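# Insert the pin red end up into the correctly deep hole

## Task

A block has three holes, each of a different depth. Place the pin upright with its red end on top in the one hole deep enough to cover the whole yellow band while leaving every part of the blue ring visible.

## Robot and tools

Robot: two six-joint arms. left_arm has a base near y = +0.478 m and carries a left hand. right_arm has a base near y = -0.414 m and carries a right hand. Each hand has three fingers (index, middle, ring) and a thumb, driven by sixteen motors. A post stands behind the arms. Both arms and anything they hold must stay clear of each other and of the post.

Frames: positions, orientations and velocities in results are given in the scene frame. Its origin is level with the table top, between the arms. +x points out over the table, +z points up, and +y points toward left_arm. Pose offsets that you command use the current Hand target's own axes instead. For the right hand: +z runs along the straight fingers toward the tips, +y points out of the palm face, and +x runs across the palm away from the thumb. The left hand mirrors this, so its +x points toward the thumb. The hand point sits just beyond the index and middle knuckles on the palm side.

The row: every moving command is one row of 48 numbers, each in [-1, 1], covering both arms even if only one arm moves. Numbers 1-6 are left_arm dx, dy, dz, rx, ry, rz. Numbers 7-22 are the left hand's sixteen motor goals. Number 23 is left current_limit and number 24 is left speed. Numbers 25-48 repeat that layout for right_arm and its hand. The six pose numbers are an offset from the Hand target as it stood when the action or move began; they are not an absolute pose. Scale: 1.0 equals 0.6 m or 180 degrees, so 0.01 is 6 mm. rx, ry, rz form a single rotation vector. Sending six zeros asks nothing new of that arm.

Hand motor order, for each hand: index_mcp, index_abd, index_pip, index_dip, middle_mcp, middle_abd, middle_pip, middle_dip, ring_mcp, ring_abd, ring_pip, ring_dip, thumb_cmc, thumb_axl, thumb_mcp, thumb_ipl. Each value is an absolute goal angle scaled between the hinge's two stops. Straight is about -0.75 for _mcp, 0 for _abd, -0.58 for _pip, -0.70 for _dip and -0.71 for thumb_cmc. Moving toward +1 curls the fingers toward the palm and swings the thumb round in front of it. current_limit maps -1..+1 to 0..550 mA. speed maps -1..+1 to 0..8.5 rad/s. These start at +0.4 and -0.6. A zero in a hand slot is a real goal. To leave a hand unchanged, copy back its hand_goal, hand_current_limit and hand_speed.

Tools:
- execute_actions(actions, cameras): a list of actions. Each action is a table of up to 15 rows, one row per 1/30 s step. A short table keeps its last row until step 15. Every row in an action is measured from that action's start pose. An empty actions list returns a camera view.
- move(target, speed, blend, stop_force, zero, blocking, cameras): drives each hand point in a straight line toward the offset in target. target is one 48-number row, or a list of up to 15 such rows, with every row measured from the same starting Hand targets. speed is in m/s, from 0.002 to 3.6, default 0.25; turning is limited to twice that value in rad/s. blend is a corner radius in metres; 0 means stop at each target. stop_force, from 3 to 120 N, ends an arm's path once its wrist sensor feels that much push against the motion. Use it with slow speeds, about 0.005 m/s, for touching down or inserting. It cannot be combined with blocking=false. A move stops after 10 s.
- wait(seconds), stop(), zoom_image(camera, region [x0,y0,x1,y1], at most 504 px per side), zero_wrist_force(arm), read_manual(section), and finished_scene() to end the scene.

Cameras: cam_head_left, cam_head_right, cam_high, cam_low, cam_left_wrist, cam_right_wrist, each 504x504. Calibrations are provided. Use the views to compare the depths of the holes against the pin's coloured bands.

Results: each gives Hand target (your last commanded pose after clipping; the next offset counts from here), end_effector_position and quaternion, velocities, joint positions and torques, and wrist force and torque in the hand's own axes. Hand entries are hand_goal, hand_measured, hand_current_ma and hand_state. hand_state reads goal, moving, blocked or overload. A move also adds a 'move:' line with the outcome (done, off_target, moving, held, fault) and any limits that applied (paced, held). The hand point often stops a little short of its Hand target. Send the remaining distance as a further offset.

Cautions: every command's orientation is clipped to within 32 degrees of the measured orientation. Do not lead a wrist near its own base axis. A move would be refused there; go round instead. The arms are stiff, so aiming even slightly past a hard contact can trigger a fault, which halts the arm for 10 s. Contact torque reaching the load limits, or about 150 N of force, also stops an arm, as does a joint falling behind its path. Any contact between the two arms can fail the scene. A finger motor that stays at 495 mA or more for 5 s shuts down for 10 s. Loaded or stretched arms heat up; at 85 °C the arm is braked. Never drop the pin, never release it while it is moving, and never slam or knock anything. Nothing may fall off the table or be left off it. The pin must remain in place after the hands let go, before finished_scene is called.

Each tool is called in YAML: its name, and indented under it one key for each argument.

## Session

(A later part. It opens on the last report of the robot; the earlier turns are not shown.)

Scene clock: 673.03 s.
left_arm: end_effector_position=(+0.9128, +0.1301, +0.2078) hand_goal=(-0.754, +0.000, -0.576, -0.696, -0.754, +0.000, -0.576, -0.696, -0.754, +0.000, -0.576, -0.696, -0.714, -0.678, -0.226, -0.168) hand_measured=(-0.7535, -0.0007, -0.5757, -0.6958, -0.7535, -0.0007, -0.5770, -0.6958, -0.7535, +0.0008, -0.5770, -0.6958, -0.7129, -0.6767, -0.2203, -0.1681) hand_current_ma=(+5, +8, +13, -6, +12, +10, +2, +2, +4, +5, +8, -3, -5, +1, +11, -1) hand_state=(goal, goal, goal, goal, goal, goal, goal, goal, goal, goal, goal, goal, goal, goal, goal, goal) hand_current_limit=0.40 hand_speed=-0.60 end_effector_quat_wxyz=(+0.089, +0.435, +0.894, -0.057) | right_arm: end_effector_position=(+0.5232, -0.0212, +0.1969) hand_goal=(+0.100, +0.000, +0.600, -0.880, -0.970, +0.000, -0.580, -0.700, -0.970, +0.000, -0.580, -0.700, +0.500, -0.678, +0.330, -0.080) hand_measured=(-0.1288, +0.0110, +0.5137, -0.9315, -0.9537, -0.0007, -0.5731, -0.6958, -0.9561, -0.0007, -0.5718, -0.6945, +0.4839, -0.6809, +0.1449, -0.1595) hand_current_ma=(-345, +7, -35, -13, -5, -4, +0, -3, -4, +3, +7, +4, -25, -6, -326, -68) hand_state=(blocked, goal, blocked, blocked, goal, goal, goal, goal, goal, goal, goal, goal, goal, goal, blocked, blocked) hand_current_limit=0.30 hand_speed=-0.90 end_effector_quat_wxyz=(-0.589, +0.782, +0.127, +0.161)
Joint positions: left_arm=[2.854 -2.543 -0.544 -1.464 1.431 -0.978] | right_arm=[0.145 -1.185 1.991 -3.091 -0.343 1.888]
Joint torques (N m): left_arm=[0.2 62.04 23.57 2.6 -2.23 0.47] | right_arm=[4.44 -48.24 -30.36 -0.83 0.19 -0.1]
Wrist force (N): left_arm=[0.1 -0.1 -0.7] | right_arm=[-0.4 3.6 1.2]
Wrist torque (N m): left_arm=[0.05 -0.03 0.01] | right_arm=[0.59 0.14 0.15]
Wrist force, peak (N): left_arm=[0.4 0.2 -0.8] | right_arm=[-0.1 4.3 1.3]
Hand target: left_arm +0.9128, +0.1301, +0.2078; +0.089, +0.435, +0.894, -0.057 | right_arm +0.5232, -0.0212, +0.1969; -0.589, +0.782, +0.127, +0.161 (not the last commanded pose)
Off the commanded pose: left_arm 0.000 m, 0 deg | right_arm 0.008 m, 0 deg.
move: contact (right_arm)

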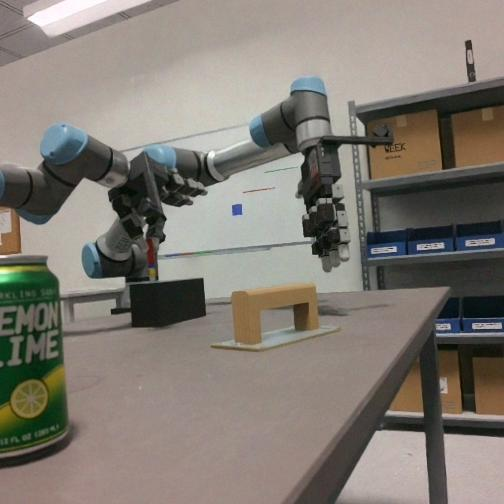

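move:
  target: [0,0,0,0,0,0,-0.754,0,-0.576,-0.696,-0.754,0,-0.576,-0.696,-0.754,0,-0.576,-0.696,-0.714,-0.678,-0.226,-0.168,0.4,-0.6,-0.0027,0.0059,0.0017,0,0,0,0.10,0,0.60,-0.88,-0.97,0,-0.58,-0.7,-0.97,0,-0.58,-0.7,0.5,-0.677,0.33,-0.08,0.3,-0.9]
  speed: 0.004
  stop_force: 3
  cameras: ["cam_head_left", "cam_head_right", "cam_low"]

zoom_image:
  camera: "cam_low"
  region: [120, 220, 180, 280]

zoom_image:
  camera: "cam_head_left"
  region: [209, 227, 239, 257]

zoom_image:
  camera: "cam_head_right"
  region: [209, 227, 239, 257]

Scene clock: 678.43 s.
left_arm: end_effector_position=(+0.9128, +0.1301, +0.2078) hand_goal=(-0.754, +0.000, -0.576, -0.696, -0.754, +0.000, -0.576, -0.696, -0.754, +0.000, -0.576, -0.696, -0.714, -0.678, -0.226, -0.168) hand_measured=(-0.7535, +0.0008, -0.5770, -0.6958, -0.7535, -0.0007, -0.5770, -0.6958, -0.7535, -0.0007, -0.5770, -0.6958, -0.7142, -0.6777, -0.2203, -0.1681) hand_current_ma=(-2, +4, +13, -2, +7, +13, -1, -5, +0, +4, +5, -2, -3, +7, +10, +3) hand_state=(goal, goal, goal, goal, goal, goal, goal, goal, goal, goal, goal, goal, goal, goal, goal, goal) hand_current_limit=0.40 hand_speed=-0.60 end_effector_quat_wxyz=(+0.089, +0.435, +0.894, -0.057) | right_arm: end_effector_position=(+0.5233, -0.0212, +0.1961) hand_goal=(+0.100, +0.000, +0.600, -0.880, -0.970, +0.000, -0.580, -0.700, -0.970, +0.000, -0.580, -0.700, +0.500, -0.678, +0.330, -0.080) hand_measured=(-0.1288, +0.0096, +0.5137, -0.9315, -0.9537, -0.0021, -0.5731, -0.6945, -0.9561, +0.0008, -0.5731, -0.6945, +0.4839, -0.6820, +0.1459, -0.1595) hand_current_ma=(-334, +2, -35, -8, -11, -1, -7, -2, +4, +12, -13, +7, -8, -3, -327, -74) hand_state=(blocked, goal, blocked, blocked, goal, goal, goal, goal, goal, goal, goal, goal, goal, goal, blocked, blocked) hand_current_limit=0.30 hand_speed=-0.90 end_effector_quat_wxyz=(-0.589, +0.782, +0.127, +0.161)
Joint positions: left_arm=[2.854 -2.543 -0.544 -1.464 1.431 -0.978] | right_arm=[0.145 -1.183 1.991 -3.094 -0.343 1.888]
Joint torques (N m): left_arm=[1.03 61.21 23.16 2.65 -2.31 0.43] | right_arm=[3.28 -48.27 -29.72 -0.62 3.21 1.51]
Wrist force (N): left_arm=[-0.2 -0.3 -0.4] | right_arm=[-0.1 3.2 1.5]
Wrist torque (N m): left_arm=[0.01 0.02 -0.02] | right_arm=[0.52 0.11 0.16]
Wrist force, peak (N): left_arm=[0.2 -0.5 -1.2] | right_arm=[-0.1 4.7 1.3]
Hand target: left_arm +0.9128, +0.1301, +0.2078; +0.089, +0.435, +0.894, -0.057 | right_arm +0.5233, -0.0212, +0.1961; -0.589, +0.782, +0.127, +0.161 (not the last commanded pose)
Off the commanded pose: left_arm 0.000 m, 0 deg | right_arm 0.003 m, 0 deg.
move: contact (right_arm)

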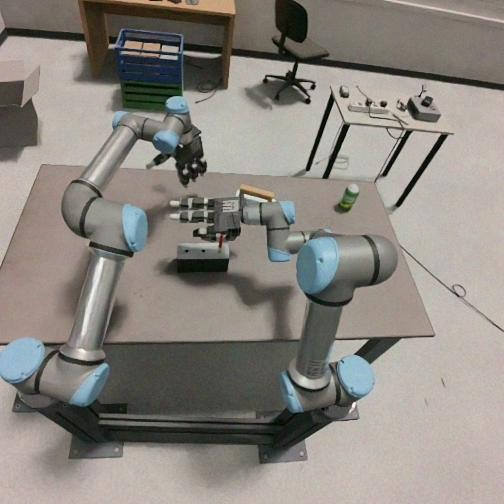

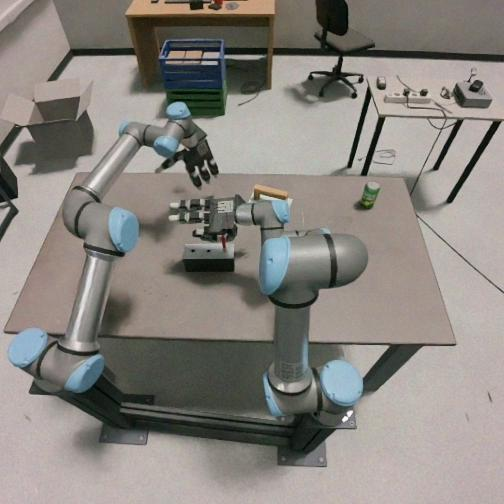

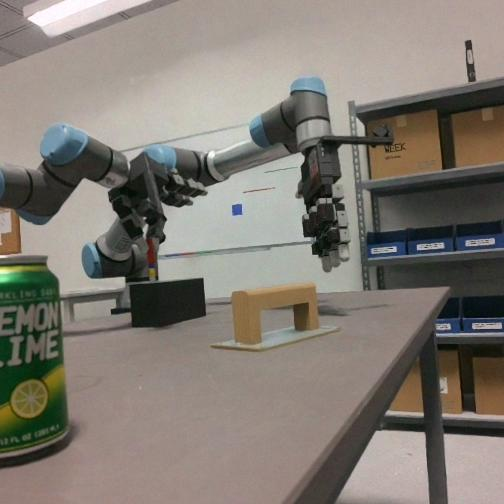

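Scaled by 8.400 from the camera's image (finer frame: 720x720).

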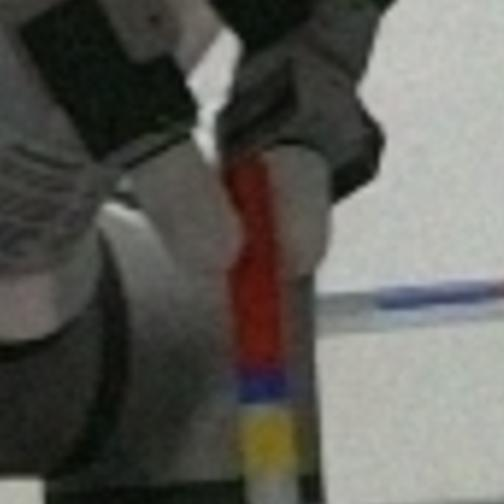

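Scaled by 16.800 from the camera's image (finer frame: 720x720).

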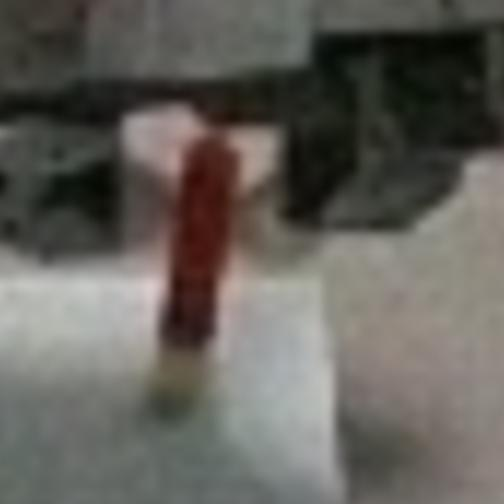

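Scaled by 16.800 from the camera's image (finer frame: 720x720).

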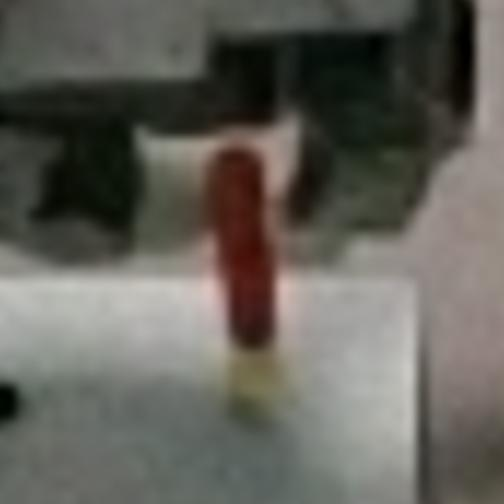

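move:
  target: [0,0,0,0,0,0,-0.754,0,-0.576,-0.696,-0.754,0,-0.576,-0.696,-0.754,0,-0.576,-0.696,-0.714,-0.678,-0.226,-0.168,0.4,-0.6,0.0003,-0.0002,0.0031,-0.0046,-0.0019,-0.0005,0.10,0,0.60,-0.88,-0.97,0,-0.58,-0.7,-0.97,0,-0.58,-0.7,0.5,-0.677,0.33,-0.08,0.3,-0.9]
  speed: 0.004

Scene clock: 685.00 s.
left_arm: end_effector_position=(+0.9128, +0.1301, +0.2078) hand_goal=(-0.754, +0.000, -0.576, -0.696, -0.754, +0.000, -0.576, -0.696, -0.754, +0.000, -0.576, -0.696, -0.714, -0.678, -0.226, -0.168) hand_measured=(-0.7535, -0.0007, -0.5782, -0.6971, -0.7535, +0.0008, -0.5770, -0.6958, -0.7535, +0.0008, -0.5770, -0.6945, -0.7142, -0.6777, -0.2212, -0.1672) hand_current_ma=(+3, +10, +13, -7, +0, +8, +0, -3, +1, +8, +6, +2, -4, +8, +11, -2) hand_state=(goal, goal, goal, goal, goal, goal, goal, goal, goal, goal, goal, goal, goal, goal, goal, goal) hand_current_limit=0.40 hand_speed=-0.60 end_effector_quat_wxyz=(+0.089, +0.435, +0.894, -0.057) | right_arm: end_effector_position=(+0.5236, -0.0194, +0.1958) hand_goal=(+0.100, +0.000, +0.600, -0.880, -0.970, +0.000, -0.580, -0.700, -0.970, +0.000, -0.580, -0.700, +0.500, -0.678, +0.330, -0.080) hand_measured=(-0.1276, +0.0110, +0.5137, -0.9315, -0.9537, +0.0008, -0.5731, -0.6958, -0.9561, +0.0008, -0.5718, -0.6958, +0.4826, -0.6820, +0.1449, -0.1595) hand_current_ma=(-349, -2, -35, -12, +10, -7, -1, -9, +12, +8, +12, +0, -12, -7, -327, -60) hand_state=(blocked, goal, blocked, blocked, goal, goal, goal, goal, goal, goal, goal, goal, goal, goal, blocked, blocked) hand_current_limit=0.30 hand_speed=-0.90 end_effector_quat_wxyz=(-0.583, +0.786, +0.129, +0.160)
Joint positions: left_arm=[2.854 -2.543 -0.544 -1.464 1.431 -0.978] | right_arm=[0.153 -1.188 1.986 -3.07 -0.36 1.877]
Joint torques (N m): left_arm=[-0.08 61.1 23.45 2.75 -2.32 0.49] | right_arm=[8.08 -48.52 -30.05 -0.61 -0.39 -1.33]
Wrist force (N): left_arm=[0.2 -0.4 -0.4] | right_arm=[-0.5 2.4 0.7]
Wrist torque (N m): left_arm=[-0.01 -0.04 0.03] | right_arm=[0.50 0.13 0.20]
Wrist force, peak (N): left_arm=[0.2 0.6 -0.8] | right_arm=[0.1 3.8 1.0]
Hand target: left_arm +0.9128, +0.1301, +0.2078; +0.089, +0.435, +0.894, -0.057 | right_arm +0.5236, -0.0194, +0.1958; -0.583, +0.786, +0.129, +0.160
Off the commanded pose: left_arm 0.000 m, 0 deg | right_arm 0.000 m, 0 deg.
move: done

move:
  target: [0,0,0,0,0,0,-0.754,0,-0.576,-0.696,-0.754,0,-0.576,-0.696,-0.754,0,-0.576,-0.696,-0.714,-0.678,-0.226,-0.168,0.4,-0.6,-0.008,0.0175,0.0054,0,0,0,0.10,0,0.60,-0.88,-0.97,0,-0.58,-0.7,-0.97,0,-0.58,-0.7,0.5,-0.677,0.33,-0.08,0.3,-0.9]
  speed: 0.006
  stop_force: 3
  cameras: ["cam_head_left", "cam_head_right", "cam_low"]

zoom_image:
  camera: "cam_low"
  region: [120, 220, 180, 280]

zoom_image:
  camera: "cam_head_left"
  region: [209, 227, 239, 257]

zoom_image:
  camera: "cam_head_right"
  region: [209, 227, 239, 257]

Scene clock: 690.00 s.
left_arm: end_effector_position=(+0.9128, +0.1301, +0.2078) hand_goal=(-0.754, +0.000, -0.576, -0.696, -0.754, +0.000, -0.576, -0.696, -0.754, +0.000, -0.576, -0.696, -0.714, -0.678, -0.226, -0.168) hand_measured=(-0.7535, -0.0007, -0.5770, -0.6958, -0.7535, -0.0007, -0.5782, -0.6958, -0.7535, -0.0007, -0.5770, -0.6958, -0.7142, -0.6767, -0.2203, -0.1672) hand_current_ma=(+2, +8, +8, -5, +3, +8, +2, -5, +4, +6, +7, -4, -5, +3, +12, +1) hand_state=(goal, goal, goal, goal, goal, goal, goal, goal, goal, goal, goal, goal, goal, goal, goal, goal) hand_current_limit=0.40 hand_speed=-0.60 end_effector_quat_wxyz=(+0.089, +0.435, +0.894, -0.057) | right_arm: end_effector_position=(+0.5236, -0.0194, +0.1838) hand_goal=(+0.100, +0.000, +0.600, -0.880, -0.970, +0.000, -0.580, -0.700, -0.970, +0.000, -0.580, -0.700, +0.500, -0.678, +0.330, -0.080) hand_measured=(-0.1276, +0.0140, +0.5137, -0.9315, -0.9549, +0.0008, -0.5718, -0.6958, -0.9561, +0.0008, -0.5731, -0.6945, +0.4851, -0.6820, +0.1449, -0.1605) hand_current_ma=(-362, +0, -31, -14, +0, +6, -12, -4, -1, +2, +1, -5, -14, +3, -339, -60) hand_state=(blocked, goal, blocked, blocked, goal, goal, goal, goal, goal, goal, goal, goal, goal, goal, blocked, blocked) hand_current_limit=0.30 hand_speed=-0.90 end_effector_quat_wxyz=(-0.583, +0.786, +0.129, +0.160)
Joint positions: left_arm=[2.854 -2.543 -0.544 -1.464 1.431 -0.978] | right_arm=[0.153 -1.166 1.994 -3.101 -0.361 1.876]
Joint torques (N m): left_arm=[0.66 61.73 23.35 2.63 -2.3 0.41] | right_arm=[6.04 -19.54 -3.28 -3.55 -0.63 1.79]
Wrist force (N): left_arm=[0.0 -0.3 -0.3] | right_arm=[1.3 1.0 -0.5]
Wrist torque (N m): left_arm=[0.00 -0.01 0.00] | right_arm=[0.43 0.02 0.18]
Wrist force, peak (N): left_arm=[0.1 0.4 -1.0] | right_arm=[-0.9 2.8 0.6]
Hand target: left_arm +0.9128, +0.1301, +0.2078; +0.089, +0.435, +0.894, -0.057 | right_arm +0.5236, -0.0194, +0.1838; -0.583, +0.786, +0.129, +0.160
Off the commanded pose: left_arm 0.000 m, 0 deg | right_arm 0.000 m, 0 deg.
move: done

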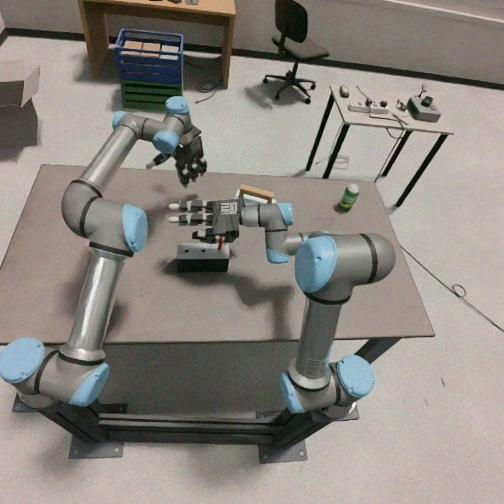

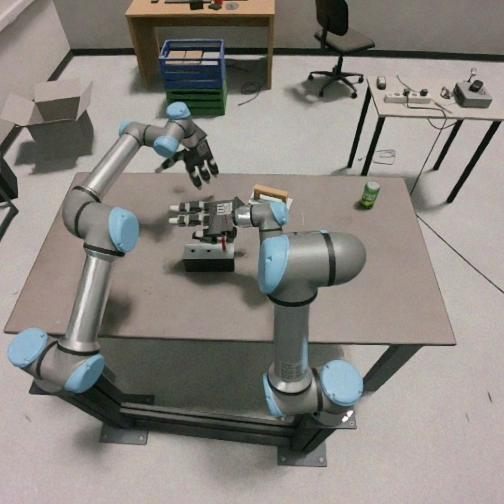

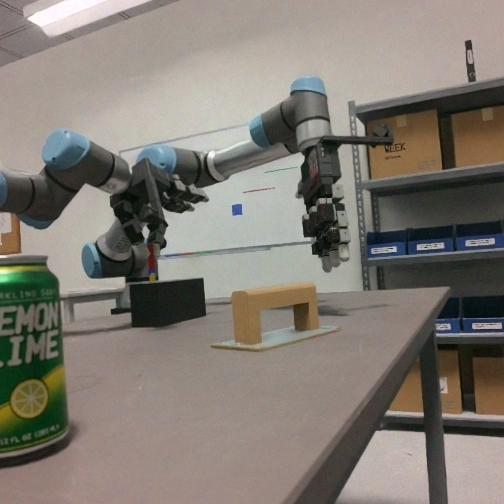

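Scaled by 8.400 from the camera's image (finer frame: 720x720).

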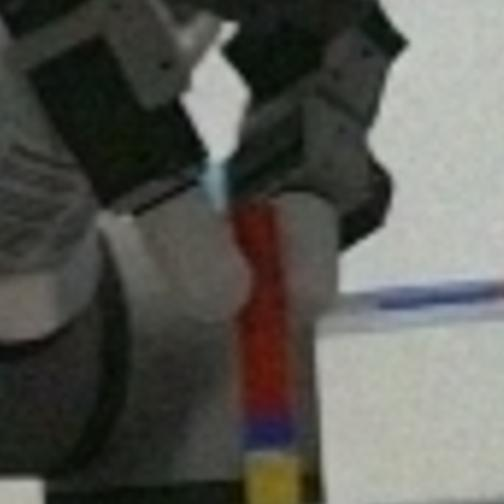

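Scaled by 16.800 from the camera's image (finer frame: 720x720).

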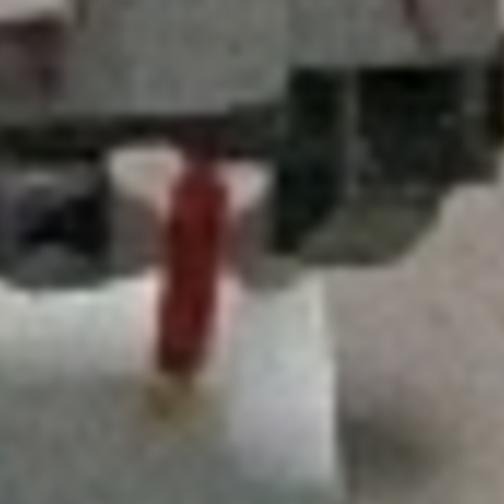

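Scaled by 16.800 from the camera's image (finer frame: 720x720).

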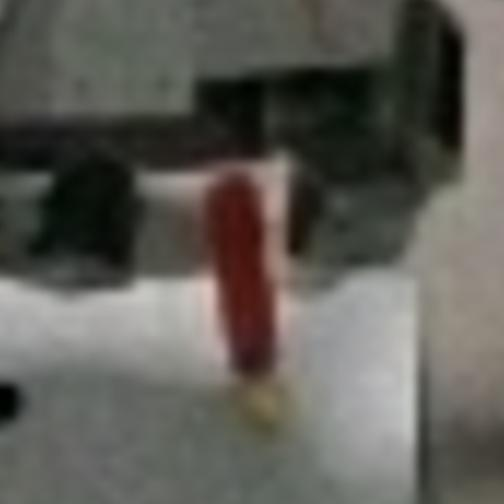

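move:
  target: [0,0,0,0,0,0,-0.754,0,-0.576,-0.696,-0.754,0,-0.576,-0.696,-0.754,0,-0.576,-0.696,-0.714,-0.678,-0.226,-0.168,0.4,-0.6,0.0015,0.0006,0.0002,0,0,0,0.10,0,0.60,-0.88,-0.97,0,-0.58,-0.7,-0.97,0,-0.58,-0.7,0.5,-0.677,0.33,-0.08,0.3,-0.9]
  speed: 0.004

Scene clock: 692.17 s.
left_arm: end_effector_position=(+0.9128, +0.1301, +0.2078) hand_goal=(-0.754, +0.000, -0.576, -0.696, -0.754, +0.000, -0.576, -0.696, -0.754, +0.000, -0.576, -0.696, -0.714, -0.678, -0.226, -0.168) hand_measured=(-0.7547, +0.0008, -0.5770, -0.6958, -0.7535, -0.0007, -0.5770, -0.6958, -0.7535, +0.0008, -0.5770, -0.6958, -0.7142, -0.6777, -0.2203, -0.1672) hand_current_ma=(+1, +7, +5, -2, +6, +10, +1, -7, +2, +4, +6, +0, -5, +5, +7, +7) hand_state=(goal, goal, goal, goal, goal, goal, goal, goal, goal, goal, goal, goal, goal, goal, goal, goal) hand_current_limit=0.40 hand_speed=-0.60 end_effector_quat_wxyz=(+0.089, +0.435, +0.894, -0.057) | right_arm: end_effector_position=(+0.5244, -0.0193, +0.1838) hand_goal=(+0.100, +0.000, +0.600, -0.880, -0.970, +0.000, -0.580, -0.700, -0.970, +0.000, -0.580, -0.700, +0.500, -0.678, +0.330, -0.080) hand_measured=(-0.1276, +0.0125, +0.5137, -0.9315, -0.9537, +0.0008, -0.5731, -0.6958, -0.9561, -0.0007, -0.5731, -0.6958, +0.4826, -0.6830, +0.1459, -0.1595) hand_current_ma=(-353, -1, -42, -16, -4, -5, -5, +1, +18, +11, -3, +1, -19, +9, -326, -69) hand_state=(blocked, goal, blocked, blocked, goal, goal, goal, goal, goal, goal, goal, goal, goal, goal, blocked, blocked) hand_current_limit=0.30 hand_speed=-0.90 end_effector_quat_wxyz=(-0.583, +0.786, +0.129, +0.160)
Joint positions: left_arm=[2.854 -2.543 -0.544 -1.464 1.431 -0.978] | right_arm=[0.153 -1.165 1.991 -3.1 -0.361 1.876]
Joint torques (N m): left_arm=[-0.22 61.72 23.97 2.62 -2.23 0.48] | right_arm=[-7.67 -21.9 -29.2 -0.85 2.36 -1.56]
Wrist force (N): left_arm=[0.1 0.2 -0.7] | right_arm=[-0.6 2.4 0.5]
Wrist torque (N m): left_arm=[0.10 -0.02 0.00] | right_arm=[0.52 0.15 0.19]
Wrist force, peak (N): left_arm=[0.2 0.0 -0.9] | right_arm=[-0.8 2.7 0.2]
Hand target: left_arm +0.9128, +0.1301, +0.2078; +0.089, +0.435, +0.894, -0.057 | right_arm +0.5246, -0.0193, +0.1838; -0.583, +0.786, +0.129, +0.160
Off the commanded pose: left_arm 0.000 m, 0 deg | right_arm 0.000 m, 0 deg.
move: done

move:
  target: [0,0,0,0,0,0,-0.754,0,-0.576,-0.696,-0.754,0,-0.576,-0.696,-0.754,0,-0.576,-0.696,-0.714,-0.678,-0.226,-0.168,0.4,-0.6,-0.0053,0.0117,0.0036,0,0,0,0.10,0,0.60,-0.88,-0.97,0,-0.58,-0.7,-0.97,0,-0.58,-0.7,0.5,-0.677,0.33,-0.08,0.3,-0.9]
  speed: 0.005
  stop_force: 3
  cameras: ["cam_head_left", "cam_head_right", "cam_low"]

zoom_image:
  camera: "cam_low"
  region: [120, 235, 180, 295]

zoom_image:
  camera: "cam_head_left"
  region: [209, 227, 239, 257]

Scene clock: 698.47 s.
left_arm: end_effector_position=(+0.9128, +0.1301, +0.2078) hand_goal=(-0.754, +0.000, -0.576, -0.696, -0.754, +0.000, -0.576, -0.696, -0.754, +0.000, -0.576, -0.696, -0.714, -0.678, -0.226, -0.168) hand_measured=(-0.7535, +0.0008, -0.5770, -0.6958, -0.7535, -0.0007, -0.5770, -0.6958, -0.7523, -0.0007, -0.5757, -0.6958, -0.7142, -0.6777, -0.2203, -0.1681) hand_current_ma=(+3, +10, +8, -8, +6, +10, +0, -2, +5, +4, +5, -3, -2, +10, +14, +3) hand_state=(goal, goal, goal, goal, goal, goal, goal, goal, goal, goal, goal, goal, goal, goal, goal, goal) hand_current_limit=0.40 hand_speed=-0.60 end_effector_quat_wxyz=(+0.089, +0.435, +0.894, -0.057) | right_arm: end_effector_position=(+0.5246, -0.0193, +0.1812) hand_goal=(+0.100, +0.000, +0.600, -0.880, -0.970, +0.000, -0.580, -0.700, -0.970, +0.000, -0.580, -0.700, +0.500, -0.678, +0.330, -0.080) hand_measured=(-0.1288, +0.0140, +0.5137, -0.9302, -0.9524, -0.0007, -0.5731, -0.6958, -0.9573, -0.0007, -0.5731, -0.6958, +0.4826, -0.6820, +0.1469, -0.1595) hand_current_ma=(-346, +15, -33, -15, -4, -10, -4, +1, -3, +1, -6, +2, +7, -8, -318, -65) hand_state=(blocked, goal, blocked, blocked, goal, goal, goal, goal, goal, goal, goal, goal, goal, goal, blocked, blocked) hand_current_limit=0.30 hand_speed=-0.90 end_effector_quat_wxyz=(-0.583, +0.786, +0.129, +0.160)
Joint positions: left_arm=[2.854 -2.543 -0.544 -1.464 1.431 -0.978] | right_arm=[0.153 -1.159 1.993 -3.106 -0.36 1.876]
Joint torques (N m): left_arm=[0.04 61.6 23.64 2.72 -2.25 0.61] | right_arm=[-6.77 -47.22 -26.41 -0.36 1.19 -1.55]
Wrist force (N): left_arm=[0.0 0.1 -0.4] | right_arm=[0.5 0.5 -0.5]
Wrist torque (N m): left_arm=[0.06 -0.01 0.00] | right_arm=[0.43 0.07 0.21]
Wrist force, peak (N): left_arm=[0.6 0.0 -0.8] | right_arm=[-1.0 2.8 0.5]
Hand target: left_arm +0.9128, +0.1301, +0.2078; +0.089, +0.435, +0.894, -0.057 | right_arm +0.5246, -0.0193, +0.1812; -0.583, +0.786, +0.129, +0.160 (not the last commanded pose)
Off the commanded pose: left_arm 0.000 m, 0 deg | right_arm 0.005 m, 0 deg.
move: contact (right_arm)

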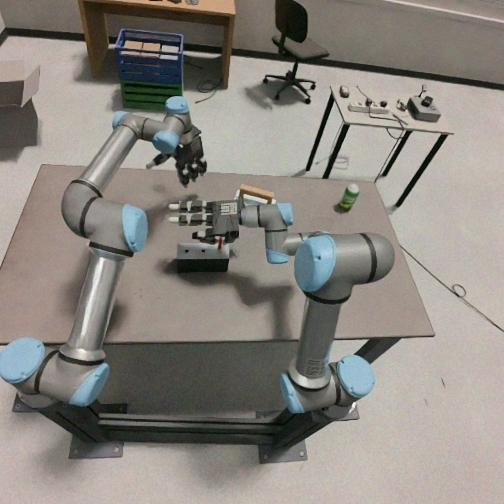

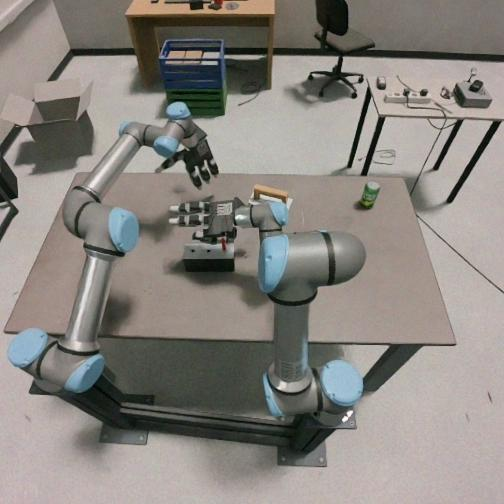

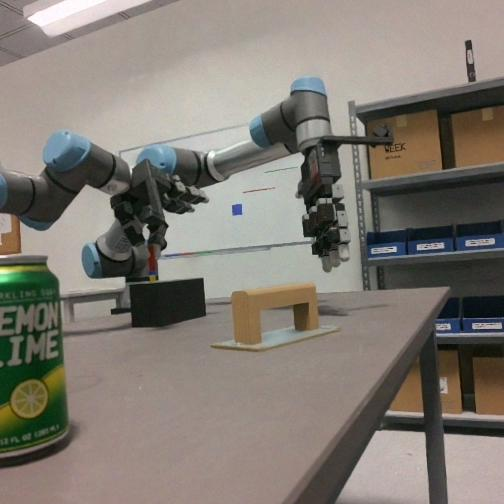

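Scaled by 8.400 from the camera's image (finer frame: 720x720).

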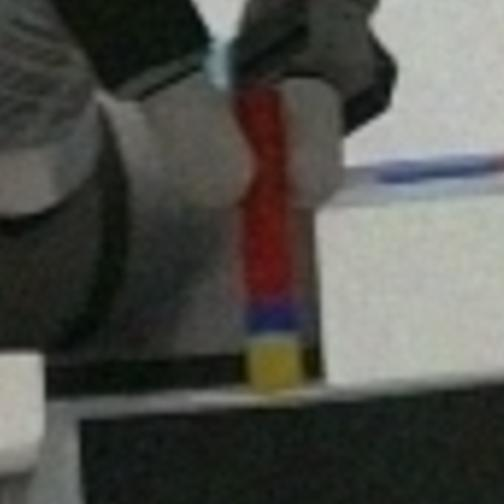

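Scaled by 16.800 from the camera's image (finer frame: 720x720).

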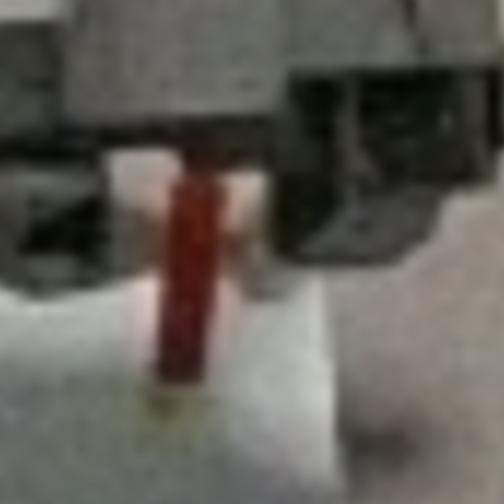

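wait:
  seconds: 0.5
  cameras: ["cam_low", "cam_head_left", "cam_head_right"]

Scene clock: 704.40 s.
left_arm: end_effector_position=(+0.9128, +0.1301, +0.2078) hand_goal=(-0.754, +0.000, -0.576, -0.696, -0.754, +0.000, -0.576, -0.696, -0.754, +0.000, -0.576, -0.696, -0.714, -0.678, -0.226, -0.168) hand_measured=(-0.7535, -0.0007, -0.5770, -0.6971, -0.7535, +0.0008, -0.5770, -0.6958, -0.7535, -0.0007, -0.5757, -0.6958, -0.7142, -0.6777, -0.2203, -0.1672) hand_current_ma=(-3, +5, +9, -3, +6, +9, -2, -4, +2, +3, +5, +2, -9, +9, +8, +1) hand_state=(goal, goal, goal, goal, goal, goal, goal, goal, goal, goal, goal, goal, goal, goal, goal, goal) hand_current_limit=0.40 hand_speed=-0.60 end_effector_quat_wxyz=(+0.089, +0.435, +0.894, -0.057) | right_arm: end_effector_position=(+0.5246, -0.0193, +0.1812) hand_goal=(+0.100, +0.000, +0.600, -0.880, -0.970, +0.000, -0.580, -0.700, -0.970, +0.000, -0.580, -0.700, +0.500, -0.678, +0.330, -0.080) hand_measured=(-0.1288, +0.0125, +0.5137, -0.9315, -0.9537, +0.0008, -0.5731, -0.6958, -0.9561, +0.0008, -0.5731, -0.6958, +0.4826, -0.6820, +0.1469, -0.1605) hand_current_ma=(-353, +5, -47, -5, -11, -6, -4, -11, +18, +10, -5, +6, -1, -4, -335, -66) hand_state=(blocked, goal, blocked, blocked, goal, goal, goal, goal, goal, goal, goal, goal, goal, goal, blocked, blocked) hand_current_limit=0.30 hand_speed=-0.90 end_effector_quat_wxyz=(-0.583, +0.786, +0.129, +0.160)
Joint positions: left_arm=[2.854 -2.543 -0.544 -1.464 1.431 -0.978] | right_arm=[0.153 -1.159 1.993 -3.106 -0.36 1.876]
Joint torques (N m): left_arm=[0.81 61.26 23.61 2.7 -2.28 0.59] | right_arm=[-6.55 -47.39 -27.11 -0.57 -0.76 -1.52]
Wrist force (N): left_arm=[0.0 0.3 -0.7] | right_arm=[0.6 0.1 -0.3]
Wrist torque (N m): left_arm=[0.10 -0.02 -0.01] | right_arm=[0.41 0.05 0.21]
Wrist force, peak (N): left_arm=[0.3 -0.2 -1.0] | right_arm=[0.5 0.3 -0.8]
Hand target: left_arm +0.9128, +0.1301, +0.2078; +0.089, +0.435, +0.894, -0.057 | right_arm +0.5246, -0.0193, +0.1812; -0.583, +0.786, +0.129, +0.160 (not the last commanded pose)
Off the commanded pose: left_arm 0.000 m, 0 deg | right_arm 0.005 m, 0 deg.
wait: 0.50 s; at rest from the start
Images, in order (width x height): cam_head_left 504x504, cam_head_right 504x504, cam_low 504x504.

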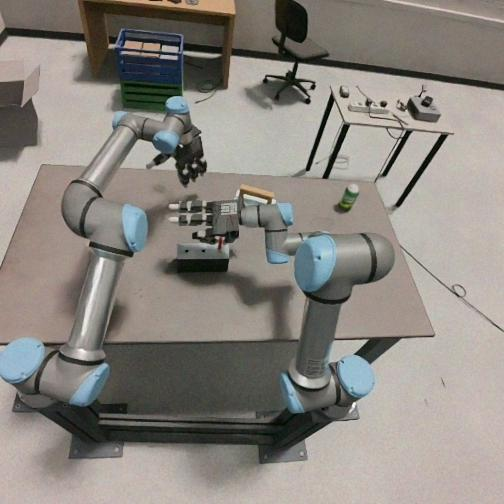

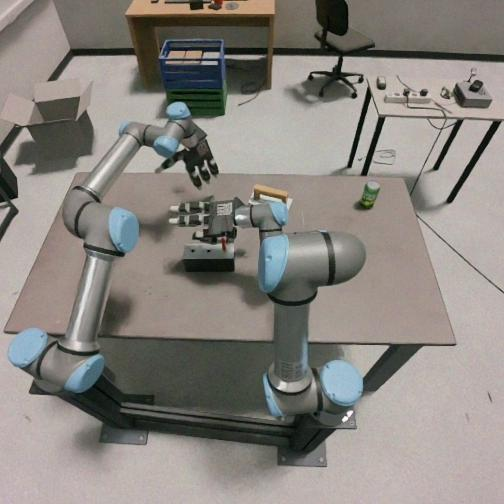

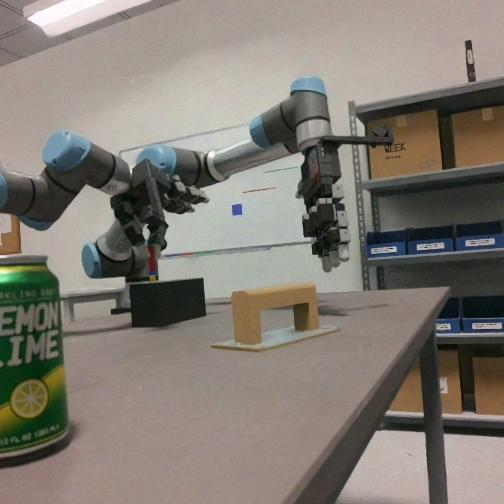

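move:
  target:
    - [0,0,0,0,0,0,-0.754,0,-0.576,-0.696,-0.754,0,-0.576,-0.696,-0.754,0,-0.576,-0.696,-0.714,-0.678,-0.226,-0.168,0.4,-0.6,0.00083,-0.0009,-0.0005,0,0,0,0.10,0,0.60,-0.88,-0.97,0,-0.58,-0.70,-0.97,0,-0.58,-0.70,0.5,-0.677,0.33,-0.08,0.3,-0.9]
  speed: 0.005

move:
  target:
    - [0,0,0,0,0,0,-0.754,0,-0.576,-0.696,-0.754,0,-0.576,-0.696,-0.754,0,-0.576,-0.696,-0.714,-0.678,-0.226,-0.168,0.4,-0.6,-0.0067,0.0146,0.0045,0,0,0,0.10,0,0.60,-0.88,-0.97,0,-0.58,-0.70,-0.97,0,-0.58,-0.70,0.5,-0.677,0.33,-0.08,0.3,-0.9]
  speed: 0.004
  stop_force: 3

Scene clock: 707.83 s.
left_arm: end_effector_position=(+0.9128, +0.1301, +0.2078) hand_goal=(-0.754, +0.000, -0.576, -0.696, -0.754, +0.000, -0.576, -0.696, -0.754, +0.000, -0.576, -0.696, -0.714, -0.678, -0.226, -0.168) hand_measured=(-0.7535, -0.0007, -0.5770, -0.6971, -0.7535, -0.0007, -0.5770, -0.6971, -0.7535, -0.0007, -0.5770, -0.6958, -0.7142, -0.6777, -0.2203, -0.1672) hand_current_ma=(-2, +6, +4, -3, +6, +10, -4, -5, +5, +0, +5, +1, -8, +15, +8, +2) hand_state=(goal, goal, goal, goal, goal, goal, goal, goal, goal, goal, goal, goal, goal, goal, goal, goal) hand_current_limit=0.40 hand_speed=-0.60 end_effector_quat_wxyz=(+0.089, +0.435, +0.894, -0.057) | right_arm: end_effector_position=(+0.5248, -0.0195, +0.1819) hand_goal=(+0.100, +0.000, +0.600, -0.880, -0.970, +0.000, -0.580, -0.700, -0.970, +0.000, -0.580, -0.700, +0.500, -0.678, +0.330, -0.080) hand_measured=(-0.1288, +0.0140, +0.5137, -0.9328, -0.9537, -0.0007, -0.5731, -0.6958, -0.9561, -0.0007, -0.5731, -0.6945, +0.4813, -0.6820, +0.1469, -0.1595) hand_current_ma=(-367, -8, -40, -5, -4, -9, -5, +5, +0, +2, -4, +9, -5, -1, -327, -62) hand_state=(blocked, goal, blocked, blocked, goal, goal, goal, goal, goal, goal, goal, goal, goal, goal, blocked, blocked) hand_current_limit=0.30 hand_speed=-0.90 end_effector_quat_wxyz=(-0.583, +0.786, +0.129, +0.160)
Joint positions: left_arm=[2.854 -2.543 -0.544 -1.464 1.431 -0.978] | right_arm=[0.152 -1.161 1.992 -3.104 -0.36 1.875]
Joint torques (N m): left_arm=[-0.09 61.96 24.21 2.6 -2.37 0.6] | right_arm=[-7.35 -48.69 -29.92 -0.8 3.6 -1.54]
Wrist force (N): left_arm=[0.0 0.2 -0.6] | right_arm=[-0.7 2.5 0.5]
Wrist torque (N m): left_arm=[0.09 -0.01 -0.01] | right_arm=[0.54 0.14 0.19]
Wrist force, peak (N): left_arm=[0.3 0.1 -1.0] | right_arm=[-0.9 2.6 0.6]
Hand target: left_arm +0.9128, +0.1301, +0.2078; +0.089, +0.435, +0.894, -0.057 | right_arm +0.5248, -0.0195, +0.1819; -0.583, +0.786, +0.129, +0.160
Off the commanded pose: left_arm 0.000 m, 0 deg | right_arm 0.000 m, 0 deg.
move: done

Scene clock: 709.53 s.
left_arm: end_effector_position=(+0.9128, +0.1301, +0.2078) hand_goal=(-0.754, +0.000, -0.576, -0.696, -0.754, +0.000, -0.576, -0.696, -0.754, +0.000, -0.576, -0.696, -0.714, -0.678, -0.226, -0.168) hand_measured=(-0.7535, -0.0007, -0.5770, -0.6958, -0.7535, +0.0008, -0.5770, -0.6958, -0.7535, +0.0008, -0.5757, -0.6958, -0.7142, -0.6767, -0.2212, -0.1681) hand_current_ma=(+4, +7, +6, -7, +5, +9, +2, -3, +3, +5, +5, +0, +1, +10, +6, +2) hand_state=(goal, goal, goal, goal, goal, goal, goal, goal, goal, goal, goal, goal, goal, goal, goal, goal) hand_current_limit=0.40 hand_speed=-0.60 end_effector_quat_wxyz=(+0.089, +0.435, +0.894, -0.057) | right_arm: end_effector_position=(+0.5249, -0.0195, +0.1811) hand_goal=(+0.100, +0.000, +0.600, -0.880, -0.970, +0.000, -0.580, -0.700, -0.970, +0.000, -0.580, -0.700, +0.500, -0.678, +0.330, -0.080) hand_measured=(-0.1288, +0.0154, +0.5124, -0.9315, -0.9537, -0.0007, -0.5731, -0.6958, -0.9561, +0.0008, -0.5731, -0.6958, +0.4813, -0.6830, +0.1479, -0.1595) hand_current_ma=(-346, +7, -24, +8, -6, -9, +1, -10, +16, +10, +5, +5, -6, +8, -338, -67) hand_state=(blocked, goal, blocked, blocked, goal, goal, goal, goal, goal, goal, goal, goal, goal, goal, blocked, blocked) hand_current_limit=0.30 hand_speed=-0.90 end_effector_quat_wxyz=(-0.583, +0.786, +0.129, +0.160)
Joint positions: left_arm=[2.854 -2.543 -0.544 -1.464 1.431 -0.978] | right_arm=[0.152 -1.159 1.992 -3.106 -0.36 1.875]
Joint torques (N m): left_arm=[0 61.32 23.28 2.62 -2.33 0.45] | right_arm=[-6.18 -47.25 -28.5 -0.36 -0.46 -0.21]
Wrist force (N): left_arm=[0.1 -0.1 -0.7] | right_arm=[0.5 -0.4 -0.7]
Wrist torque (N m): left_arm=[0.06 -0.04 0.01] | right_arm=[0.40 0.08 0.20]
Wrist force, peak (N): left_arm=[0.2 0.0 -0.9] | right_arm=[2.1 -3.1 -1.2]
Hand target: left_arm +0.9128, +0.1301, +0.2078; +0.089, +0.435, +0.894, -0.057 | right_arm +0.5249, -0.0195, +0.1811; -0.583, +0.786, +0.129, +0.160 (not the last commanded pose)
Off the commanded pose: left_arm 0.000 m, 0 deg | right_arm 0.009 m, 0 deg.
move: contact (right_arm)

wait:
  seconds: 0.2
  cameras: ["cam_low"]

zoom_image:
  camera: "cam_low"
  region: [120, 235, 180, 295]

Scene clock: 711.40 s.
left_arm: end_effector_position=(+0.9128, +0.1301, +0.2078) hand_goal=(-0.754, +0.000, -0.576, -0.696, -0.754, +0.000, -0.576, -0.696, -0.754, +0.000, -0.576, -0.696, -0.714, -0.678, -0.226, -0.168) hand_measured=(-0.7535, -0.0007, -0.5770, -0.6958, -0.7535, -0.0007, -0.5770, -0.6971, -0.7523, +0.0008, -0.5770, -0.6958, -0.7142, -0.6777, -0.2203, -0.1681) hand_current_ma=(+0, +10, +11, -7, +3, +6, +2, -3, +3, +1, +9, -2, -2, +6, +12, +1) hand_state=(goal, goal, goal, goal, goal, goal, goal, goal, goal, goal, goal, goal, goal, goal, goal, goal) hand_current_limit=0.40 hand_speed=-0.60 end_effector_quat_wxyz=(+0.089, +0.435, +0.894, -0.057) | right_arm: end_effector_position=(+0.5249, -0.0195, +0.1811) hand_goal=(+0.100, +0.000, +0.600, -0.880, -0.970, +0.000, -0.580, -0.700, -0.970, +0.000, -0.580, -0.700, +0.500, -0.678, +0.330, -0.080) hand_measured=(-0.1288, +0.0154, +0.5124, -0.9315, -0.9537, -0.0021, -0.5731, -0.6958, -0.9561, -0.0007, -0.5731, -0.6945, +0.4826, -0.6830, +0.1469, -0.1595) hand_current_ma=(-350, +7, -35, -19, -2, -2, +0, +0, -1, +10, +3, +4, -11, +4, -314, -70) hand_state=(blocked, goal, blocked, blocked, goal, goal, goal, goal, goal, goal, goal, goal, goal, goal, blocked, blocked) hand_current_limit=0.30 hand_speed=-0.90 end_effector_quat_wxyz=(-0.583, +0.786, +0.129, +0.160)
Joint positions: left_arm=[2.854 -2.543 -0.544 -1.464 1.431 -0.978] | right_arm=[0.152 -1.159 1.992 -3.106 -0.36 1.875]
Joint torques (N m): left_arm=[0.47 61.65 24.19 2.66 -2.29 0.59] | right_arm=[-5.26 -46.52 -28.62 -0.6 -0.99 1.23]
Wrist force (N): left_arm=[0.2 0.0 -0.6] | right_arm=[0.5 -0.2 -0.6]
Wrist torque (N m): left_arm=[0.05 -0.03 0.02] | right_arm=[0.38 0.09 0.20]
Wrist force, peak (N): left_arm=[0.4 -0.2 -0.9] | right_arm=[1.0 -0.5 -0.7]
Hand target: left_arm +0.9128, +0.1301, +0.2078; +0.089, +0.435, +0.894, -0.057 | right_arm +0.5249, -0.0195, +0.1811; -0.583, +0.786, +0.129, +0.160 (not the last commanded pose)
Off the commanded pose: left_arm 0.000 m, 0 deg | right_arm 0.009 m, 0 deg.
wait: 0.20 s; at rest from the start

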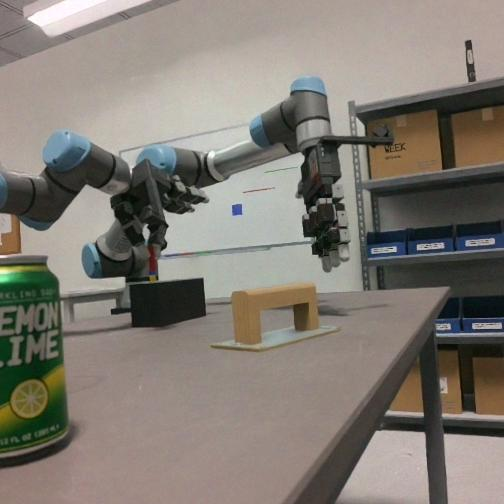

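Scaled by 8.400 from the camera's image (finer frame: 720x720).

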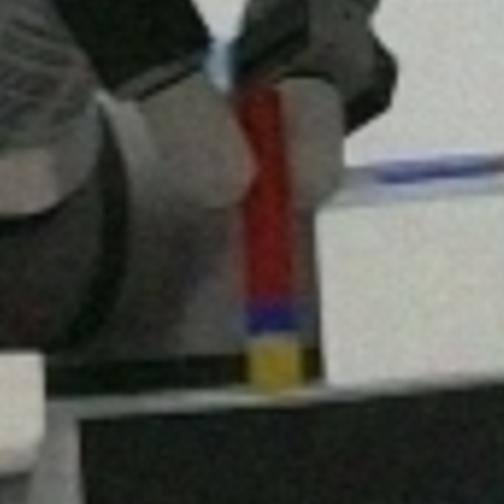

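move:
  target:
    - [0,0,0,0,0,0,-0.754,0,-0.576,-0.696,-0.754,0,-0.576,-0.696,-0.754,0,-0.576,-0.696,-0.714,-0.678,-0.226,-0.168,0.4,-0.6,0.0005,-0.0011,-0.0012,0,0,0,0.10,0,0.60,-0.88,-0.97,0,-0.58,-0.70,-0.97,0,-0.58,-0.70,0.5,-0.677,0.33,-0.08,0.3,-0.9]
  speed: 0.005

move:
  target:
    - [0,0,0,0,0,0,-0.754,0,-0.576,-0.696,-0.754,0,-0.576,-0.696,-0.754,0,-0.576,-0.696,-0.714,-0.678,-0.226,-0.168,0.4,-0.6,-0.0067,0.0146,0.0045,0,0,0,0.10,0,0.60,-0.88,-0.97,0,-0.58,-0.70,-0.97,0,-0.58,-0.70,0.5,-0.677,0.33,-0.08,0.3,-0.9]
  speed: 0.004
  stop_force: 7

Scene clock: 714.00 s.
left_arm: end_effector_position=(+0.9128, +0.1301, +0.2078) hand_goal=(-0.754, +0.000, -0.576, -0.696, -0.754, +0.000, -0.576, -0.696, -0.754, +0.000, -0.576, -0.696, -0.714, -0.678, -0.226, -0.168) hand_measured=(-0.7535, -0.0007, -0.5770, -0.6958, -0.7535, -0.0007, -0.5757, -0.6958, -0.7535, -0.0007, -0.5770, -0.6958, -0.7142, -0.6767, -0.2203, -0.1681) hand_current_ma=(-3, +7, +9, -3, +3, +9, -2, -4, -2, +4, +9, -1, +0, +5, +13, +2) hand_state=(goal, goal, goal, goal, goal, goal, goal, goal, goal, goal, goal, goal, goal, goal, goal, goal) hand_current_limit=0.40 hand_speed=-0.60 end_effector_quat_wxyz=(+0.089, +0.435, +0.894, -0.057) | right_arm: end_effector_position=(+0.5249, -0.0199, +0.1820) hand_goal=(+0.100, +0.000, +0.600, -0.880, -0.970, +0.000, -0.580, -0.700, -0.970, +0.000, -0.580, -0.700, +0.500, -0.678, +0.330, -0.080) hand_measured=(-0.1288, +0.0140, +0.5124, -0.9315, -0.9537, -0.0007, -0.5731, -0.6958, -0.9561, -0.0007, -0.5731, -0.6945, +0.4801, -0.6830, +0.1469, -0.1595) hand_current_ma=(-351, +9, -29, -22, -4, -5, +0, +4, +4, +13, +7, -8, -1, +1, -328, -73) hand_state=(blocked, goal, blocked, blocked, goal, goal, goal, goal, goal, goal, goal, goal, goal, goal, blocked, blocked) hand_current_limit=0.30 hand_speed=-0.90 end_effector_quat_wxyz=(-0.583, +0.786, +0.129, +0.160)
Joint positions: left_arm=[2.854 -2.543 -0.544 -1.464 1.431 -0.978] | right_arm=[0.152 -1.162 1.993 -3.102 -0.36 1.873]
Joint torques (N m): left_arm=[0.51 61.72 23.74 2.73 -2.35 0.44] | right_arm=[-6.71 -47.96 -5.56 -0.59 3.48 -1.42]
Wrist force (N): left_arm=[0.2 -0.3 -0.8] | right_arm=[-0.6 2.3 0.3]
Wrist torque (N m): left_arm=[0.05 -0.05 0.02] | right_arm=[0.53 0.14 0.19]
Wrist force, peak (N): left_arm=[0.5 -0.2 -0.8] | right_arm=[-0.7 2.7 0.3]
Hand target: left_arm +0.9128, +0.1301, +0.2078; +0.089, +0.435, +0.894, -0.057 | right_arm +0.5248, -0.0200, +0.1820; -0.583, +0.786, +0.129, +0.160
Off the commanded pose: left_arm 0.000 m, 0 deg | right_arm 0.000 m, 0 deg.
move: done

Scene clock: 717.37 s.
left_arm: end_effector_position=(+0.9128, +0.1301, +0.2078) hand_goal=(-0.754, +0.000, -0.576, -0.696, -0.754, +0.000, -0.576, -0.696, -0.754, +0.000, -0.576, -0.696, -0.714, -0.678, -0.226, -0.168) hand_measured=(-0.7535, -0.0007, -0.5770, -0.6958, -0.7535, -0.0007, -0.5770, -0.6958, -0.7535, -0.0007, -0.5770, -0.6958, -0.7142, -0.6777, -0.2203, -0.1681) hand_current_ma=(-1, +11, +9, -9, +6, +9, +2, -1, +8, +4, +5, -3, -7, +7, +9, -3) hand_state=(goal, goal, goal, goal, goal, goal, goal, goal, goal, goal, goal, goal, goal, goal, goal, goal) hand_current_limit=0.40 hand_speed=-0.60 end_effector_quat_wxyz=(+0.089, +0.435, +0.894, -0.057) | right_arm: end_effector_position=(+0.5248, -0.0200, +0.1720) hand_goal=(+0.100, +0.000, +0.600, -0.880, -0.970, +0.000, -0.580, -0.700, -0.970, +0.000, -0.580, -0.700, +0.500, -0.678, +0.330, -0.080) hand_measured=(-0.1288, +0.0198, +0.5137, -0.9315, -0.9524, +0.0008, -0.5731, -0.6971, -0.9561, -0.0007, -0.5731, -0.6958, +0.4801, -0.6830, +0.1489, -0.1605) hand_current_ma=(-358, -8, -59, -21, -8, +2, -7, -2, +17, -6, +0, +6, -21, -3, -316, -85) hand_state=(blocked, goal, blocked, blocked, goal, goal, goal, goal, goal, goal, goal, goal, goal, goal, blocked, blocked) hand_current_limit=0.30 hand_speed=-0.90 end_effector_quat_wxyz=(-0.583, +0.786, +0.129, +0.160)
Joint positions: left_arm=[2.854 -2.543 -0.544 -1.464 1.431 -0.978] | right_arm=[0.152 -1.142 1.999 -3.127 -0.36 1.873]
Joint torques (N m): left_arm=[1.09 61.22 23.79 2.58 -2.22 0.56] | right_arm=[-1.44 -18.95 -2.68 -3.65 -0.33 1.8]
Wrist force (N): left_arm=[0.1 -0.2 -0.9] | right_arm=[0.4 -2.0 -0.2]
Wrist torque (N m): left_arm=[0.05 -0.03 0.01] | right_arm=[0.20 0.05 0.25]
Wrist force, peak (N): left_arm=[0.2 -0.1 -1.0] | right_arm=[1.3 -3.9 -1.5]
Hand target: left_arm +0.9128, +0.1301, +0.2078; +0.089, +0.435, +0.894, -0.057 | right_arm +0.5248, -0.0199, +0.1720; -0.583, +0.786, +0.129, +0.160
Off the commanded pose: left_arm 0.000 m, 0 deg | right_arm 0.000 m, 0 deg.
move: done

wait:
  seconds: 0.2
  cameras: ["cam_low", "cam_head_left", "cam_head_right"]

zoom_image:
  camera: "cam_low"
  region: [120, 235, 180, 295]

zoom_image:
  camera: "cam_head_left"
  region: [199, 217, 249, 267]

Scene clock: 718.67 s.
left_arm: end_effector_position=(+0.9128, +0.1301, +0.2078) hand_goal=(-0.754, +0.000, -0.576, -0.696, -0.754, +0.000, -0.576, -0.696, -0.754, +0.000, -0.576, -0.696, -0.714, -0.678, -0.226, -0.168) hand_measured=(-0.7535, +0.0008, -0.5757, -0.6958, -0.7535, -0.0007, -0.5770, -0.6971, -0.7535, -0.0007, -0.5770, -0.6958, -0.7142, -0.6777, -0.2203, -0.1672) hand_current_ma=(+0, +1, +11, -5, +7, +9, -1, -5, +0, +4, +2, +0, -5, +9, +11, -1) hand_state=(goal, goal, goal, goal, goal, goal, goal, goal, goal, goal, goal, goal, goal, goal, goal, goal) hand_current_limit=0.40 hand_speed=-0.60 end_effector_quat_wxyz=(+0.089, +0.435, +0.894, -0.057) | right_arm: end_effector_position=(+0.5248, -0.0200, +0.1720) hand_goal=(+0.100, +0.000, +0.600, -0.880, -0.970, +0.000, -0.580, -0.700, -0.970, +0.000, -0.580, -0.700, +0.500, -0.678, +0.330, -0.080) hand_measured=(-0.1288, +0.0184, +0.5150, -0.9315, -0.9537, +0.0008, -0.5731, -0.6958, -0.9561, +0.0008, -0.5718, -0.6958, +0.4813, -0.6830, +0.1499, -0.1595) hand_current_ma=(-347, +8, -40, -17, -7, +5, +2, -9, +5, +8, +9, -12, -14, +0, -318, -84) hand_state=(blocked, goal, blocked, blocked, goal, goal, goal, goal, goal, goal, goal, goal, goal, goal, blocked, blocked) hand_current_limit=0.30 hand_speed=-0.90 end_effector_quat_wxyz=(-0.583, +0.786, +0.129, +0.160)
Joint positions: left_arm=[2.854 -2.543 -0.544 -1.464 1.431 -0.978] | right_arm=[0.152 -1.142 1.999 -3.127 -0.36 1.873]
Joint torques (N m): left_arm=[0.72 61.41 23.54 2.56 -2.27 0.57] | right_arm=[4.24 -19.99 -2.96 -3.52 0.34 1.79]
Wrist force (N): left_arm=[0.0 0.5 -0.7] | right_arm=[0.3 -2.3 -0.7]
Wrist torque (N m): left_arm=[0.13 -0.01 -0.01] | right_arm=[0.25 0.06 0.24]
Wrist force, peak (N): left_arm=[0.1 -0.1 -0.9] | right_arm=[0.0 -2.5 -0.8]
Hand target: left_arm +0.9128, +0.1301, +0.2078; +0.089, +0.435, +0.894, -0.057 | right_arm +0.5248, -0.0199, +0.1720; -0.583, +0.786, +0.129, +0.160
Off the commanded pose: left_arm 0.000 m, 0 deg | right_arm 0.000 m, 0 deg.
wait: 0.20 s; at rest from the start
Images, in order (width x height): cam_head_left 504x504, cam_head_right 504x504, cam_low 504x504.

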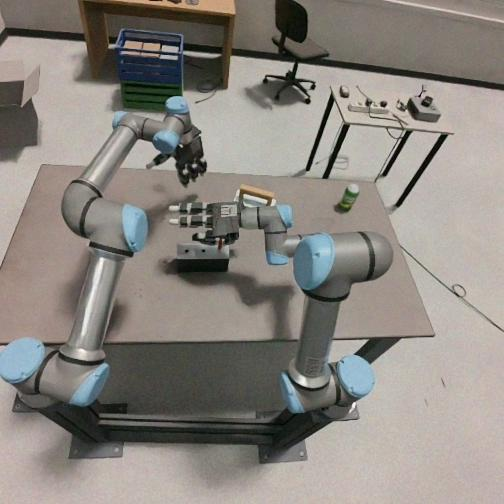

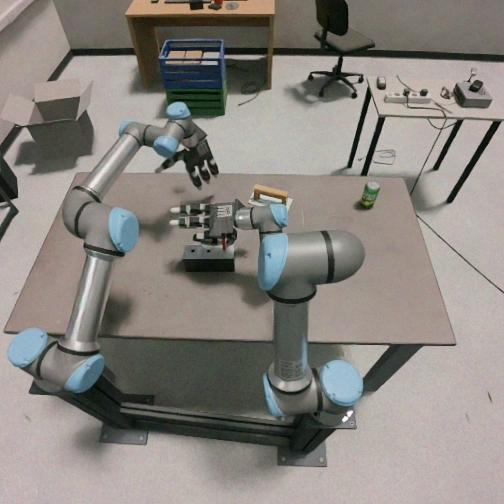

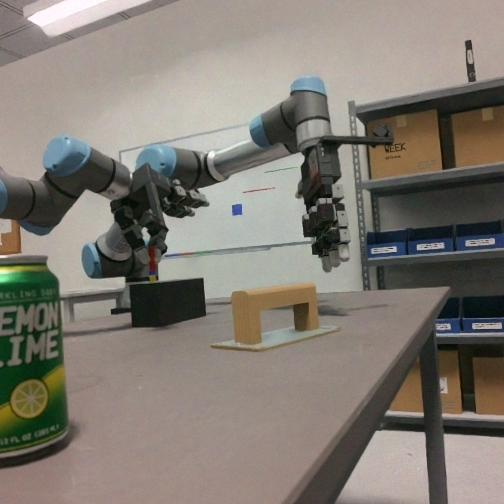

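Scaled by 8.400 from the camera's image (finer frame: 720x720).

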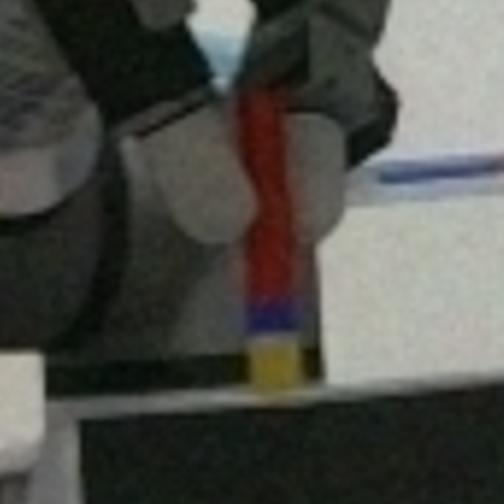

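Scaled by 10.080 from the camera's image (finer frame: 720x720).

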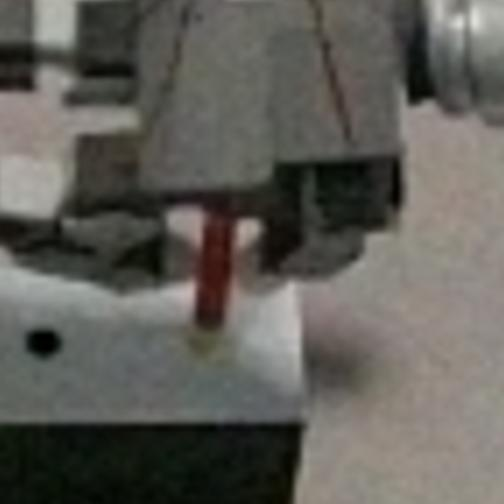

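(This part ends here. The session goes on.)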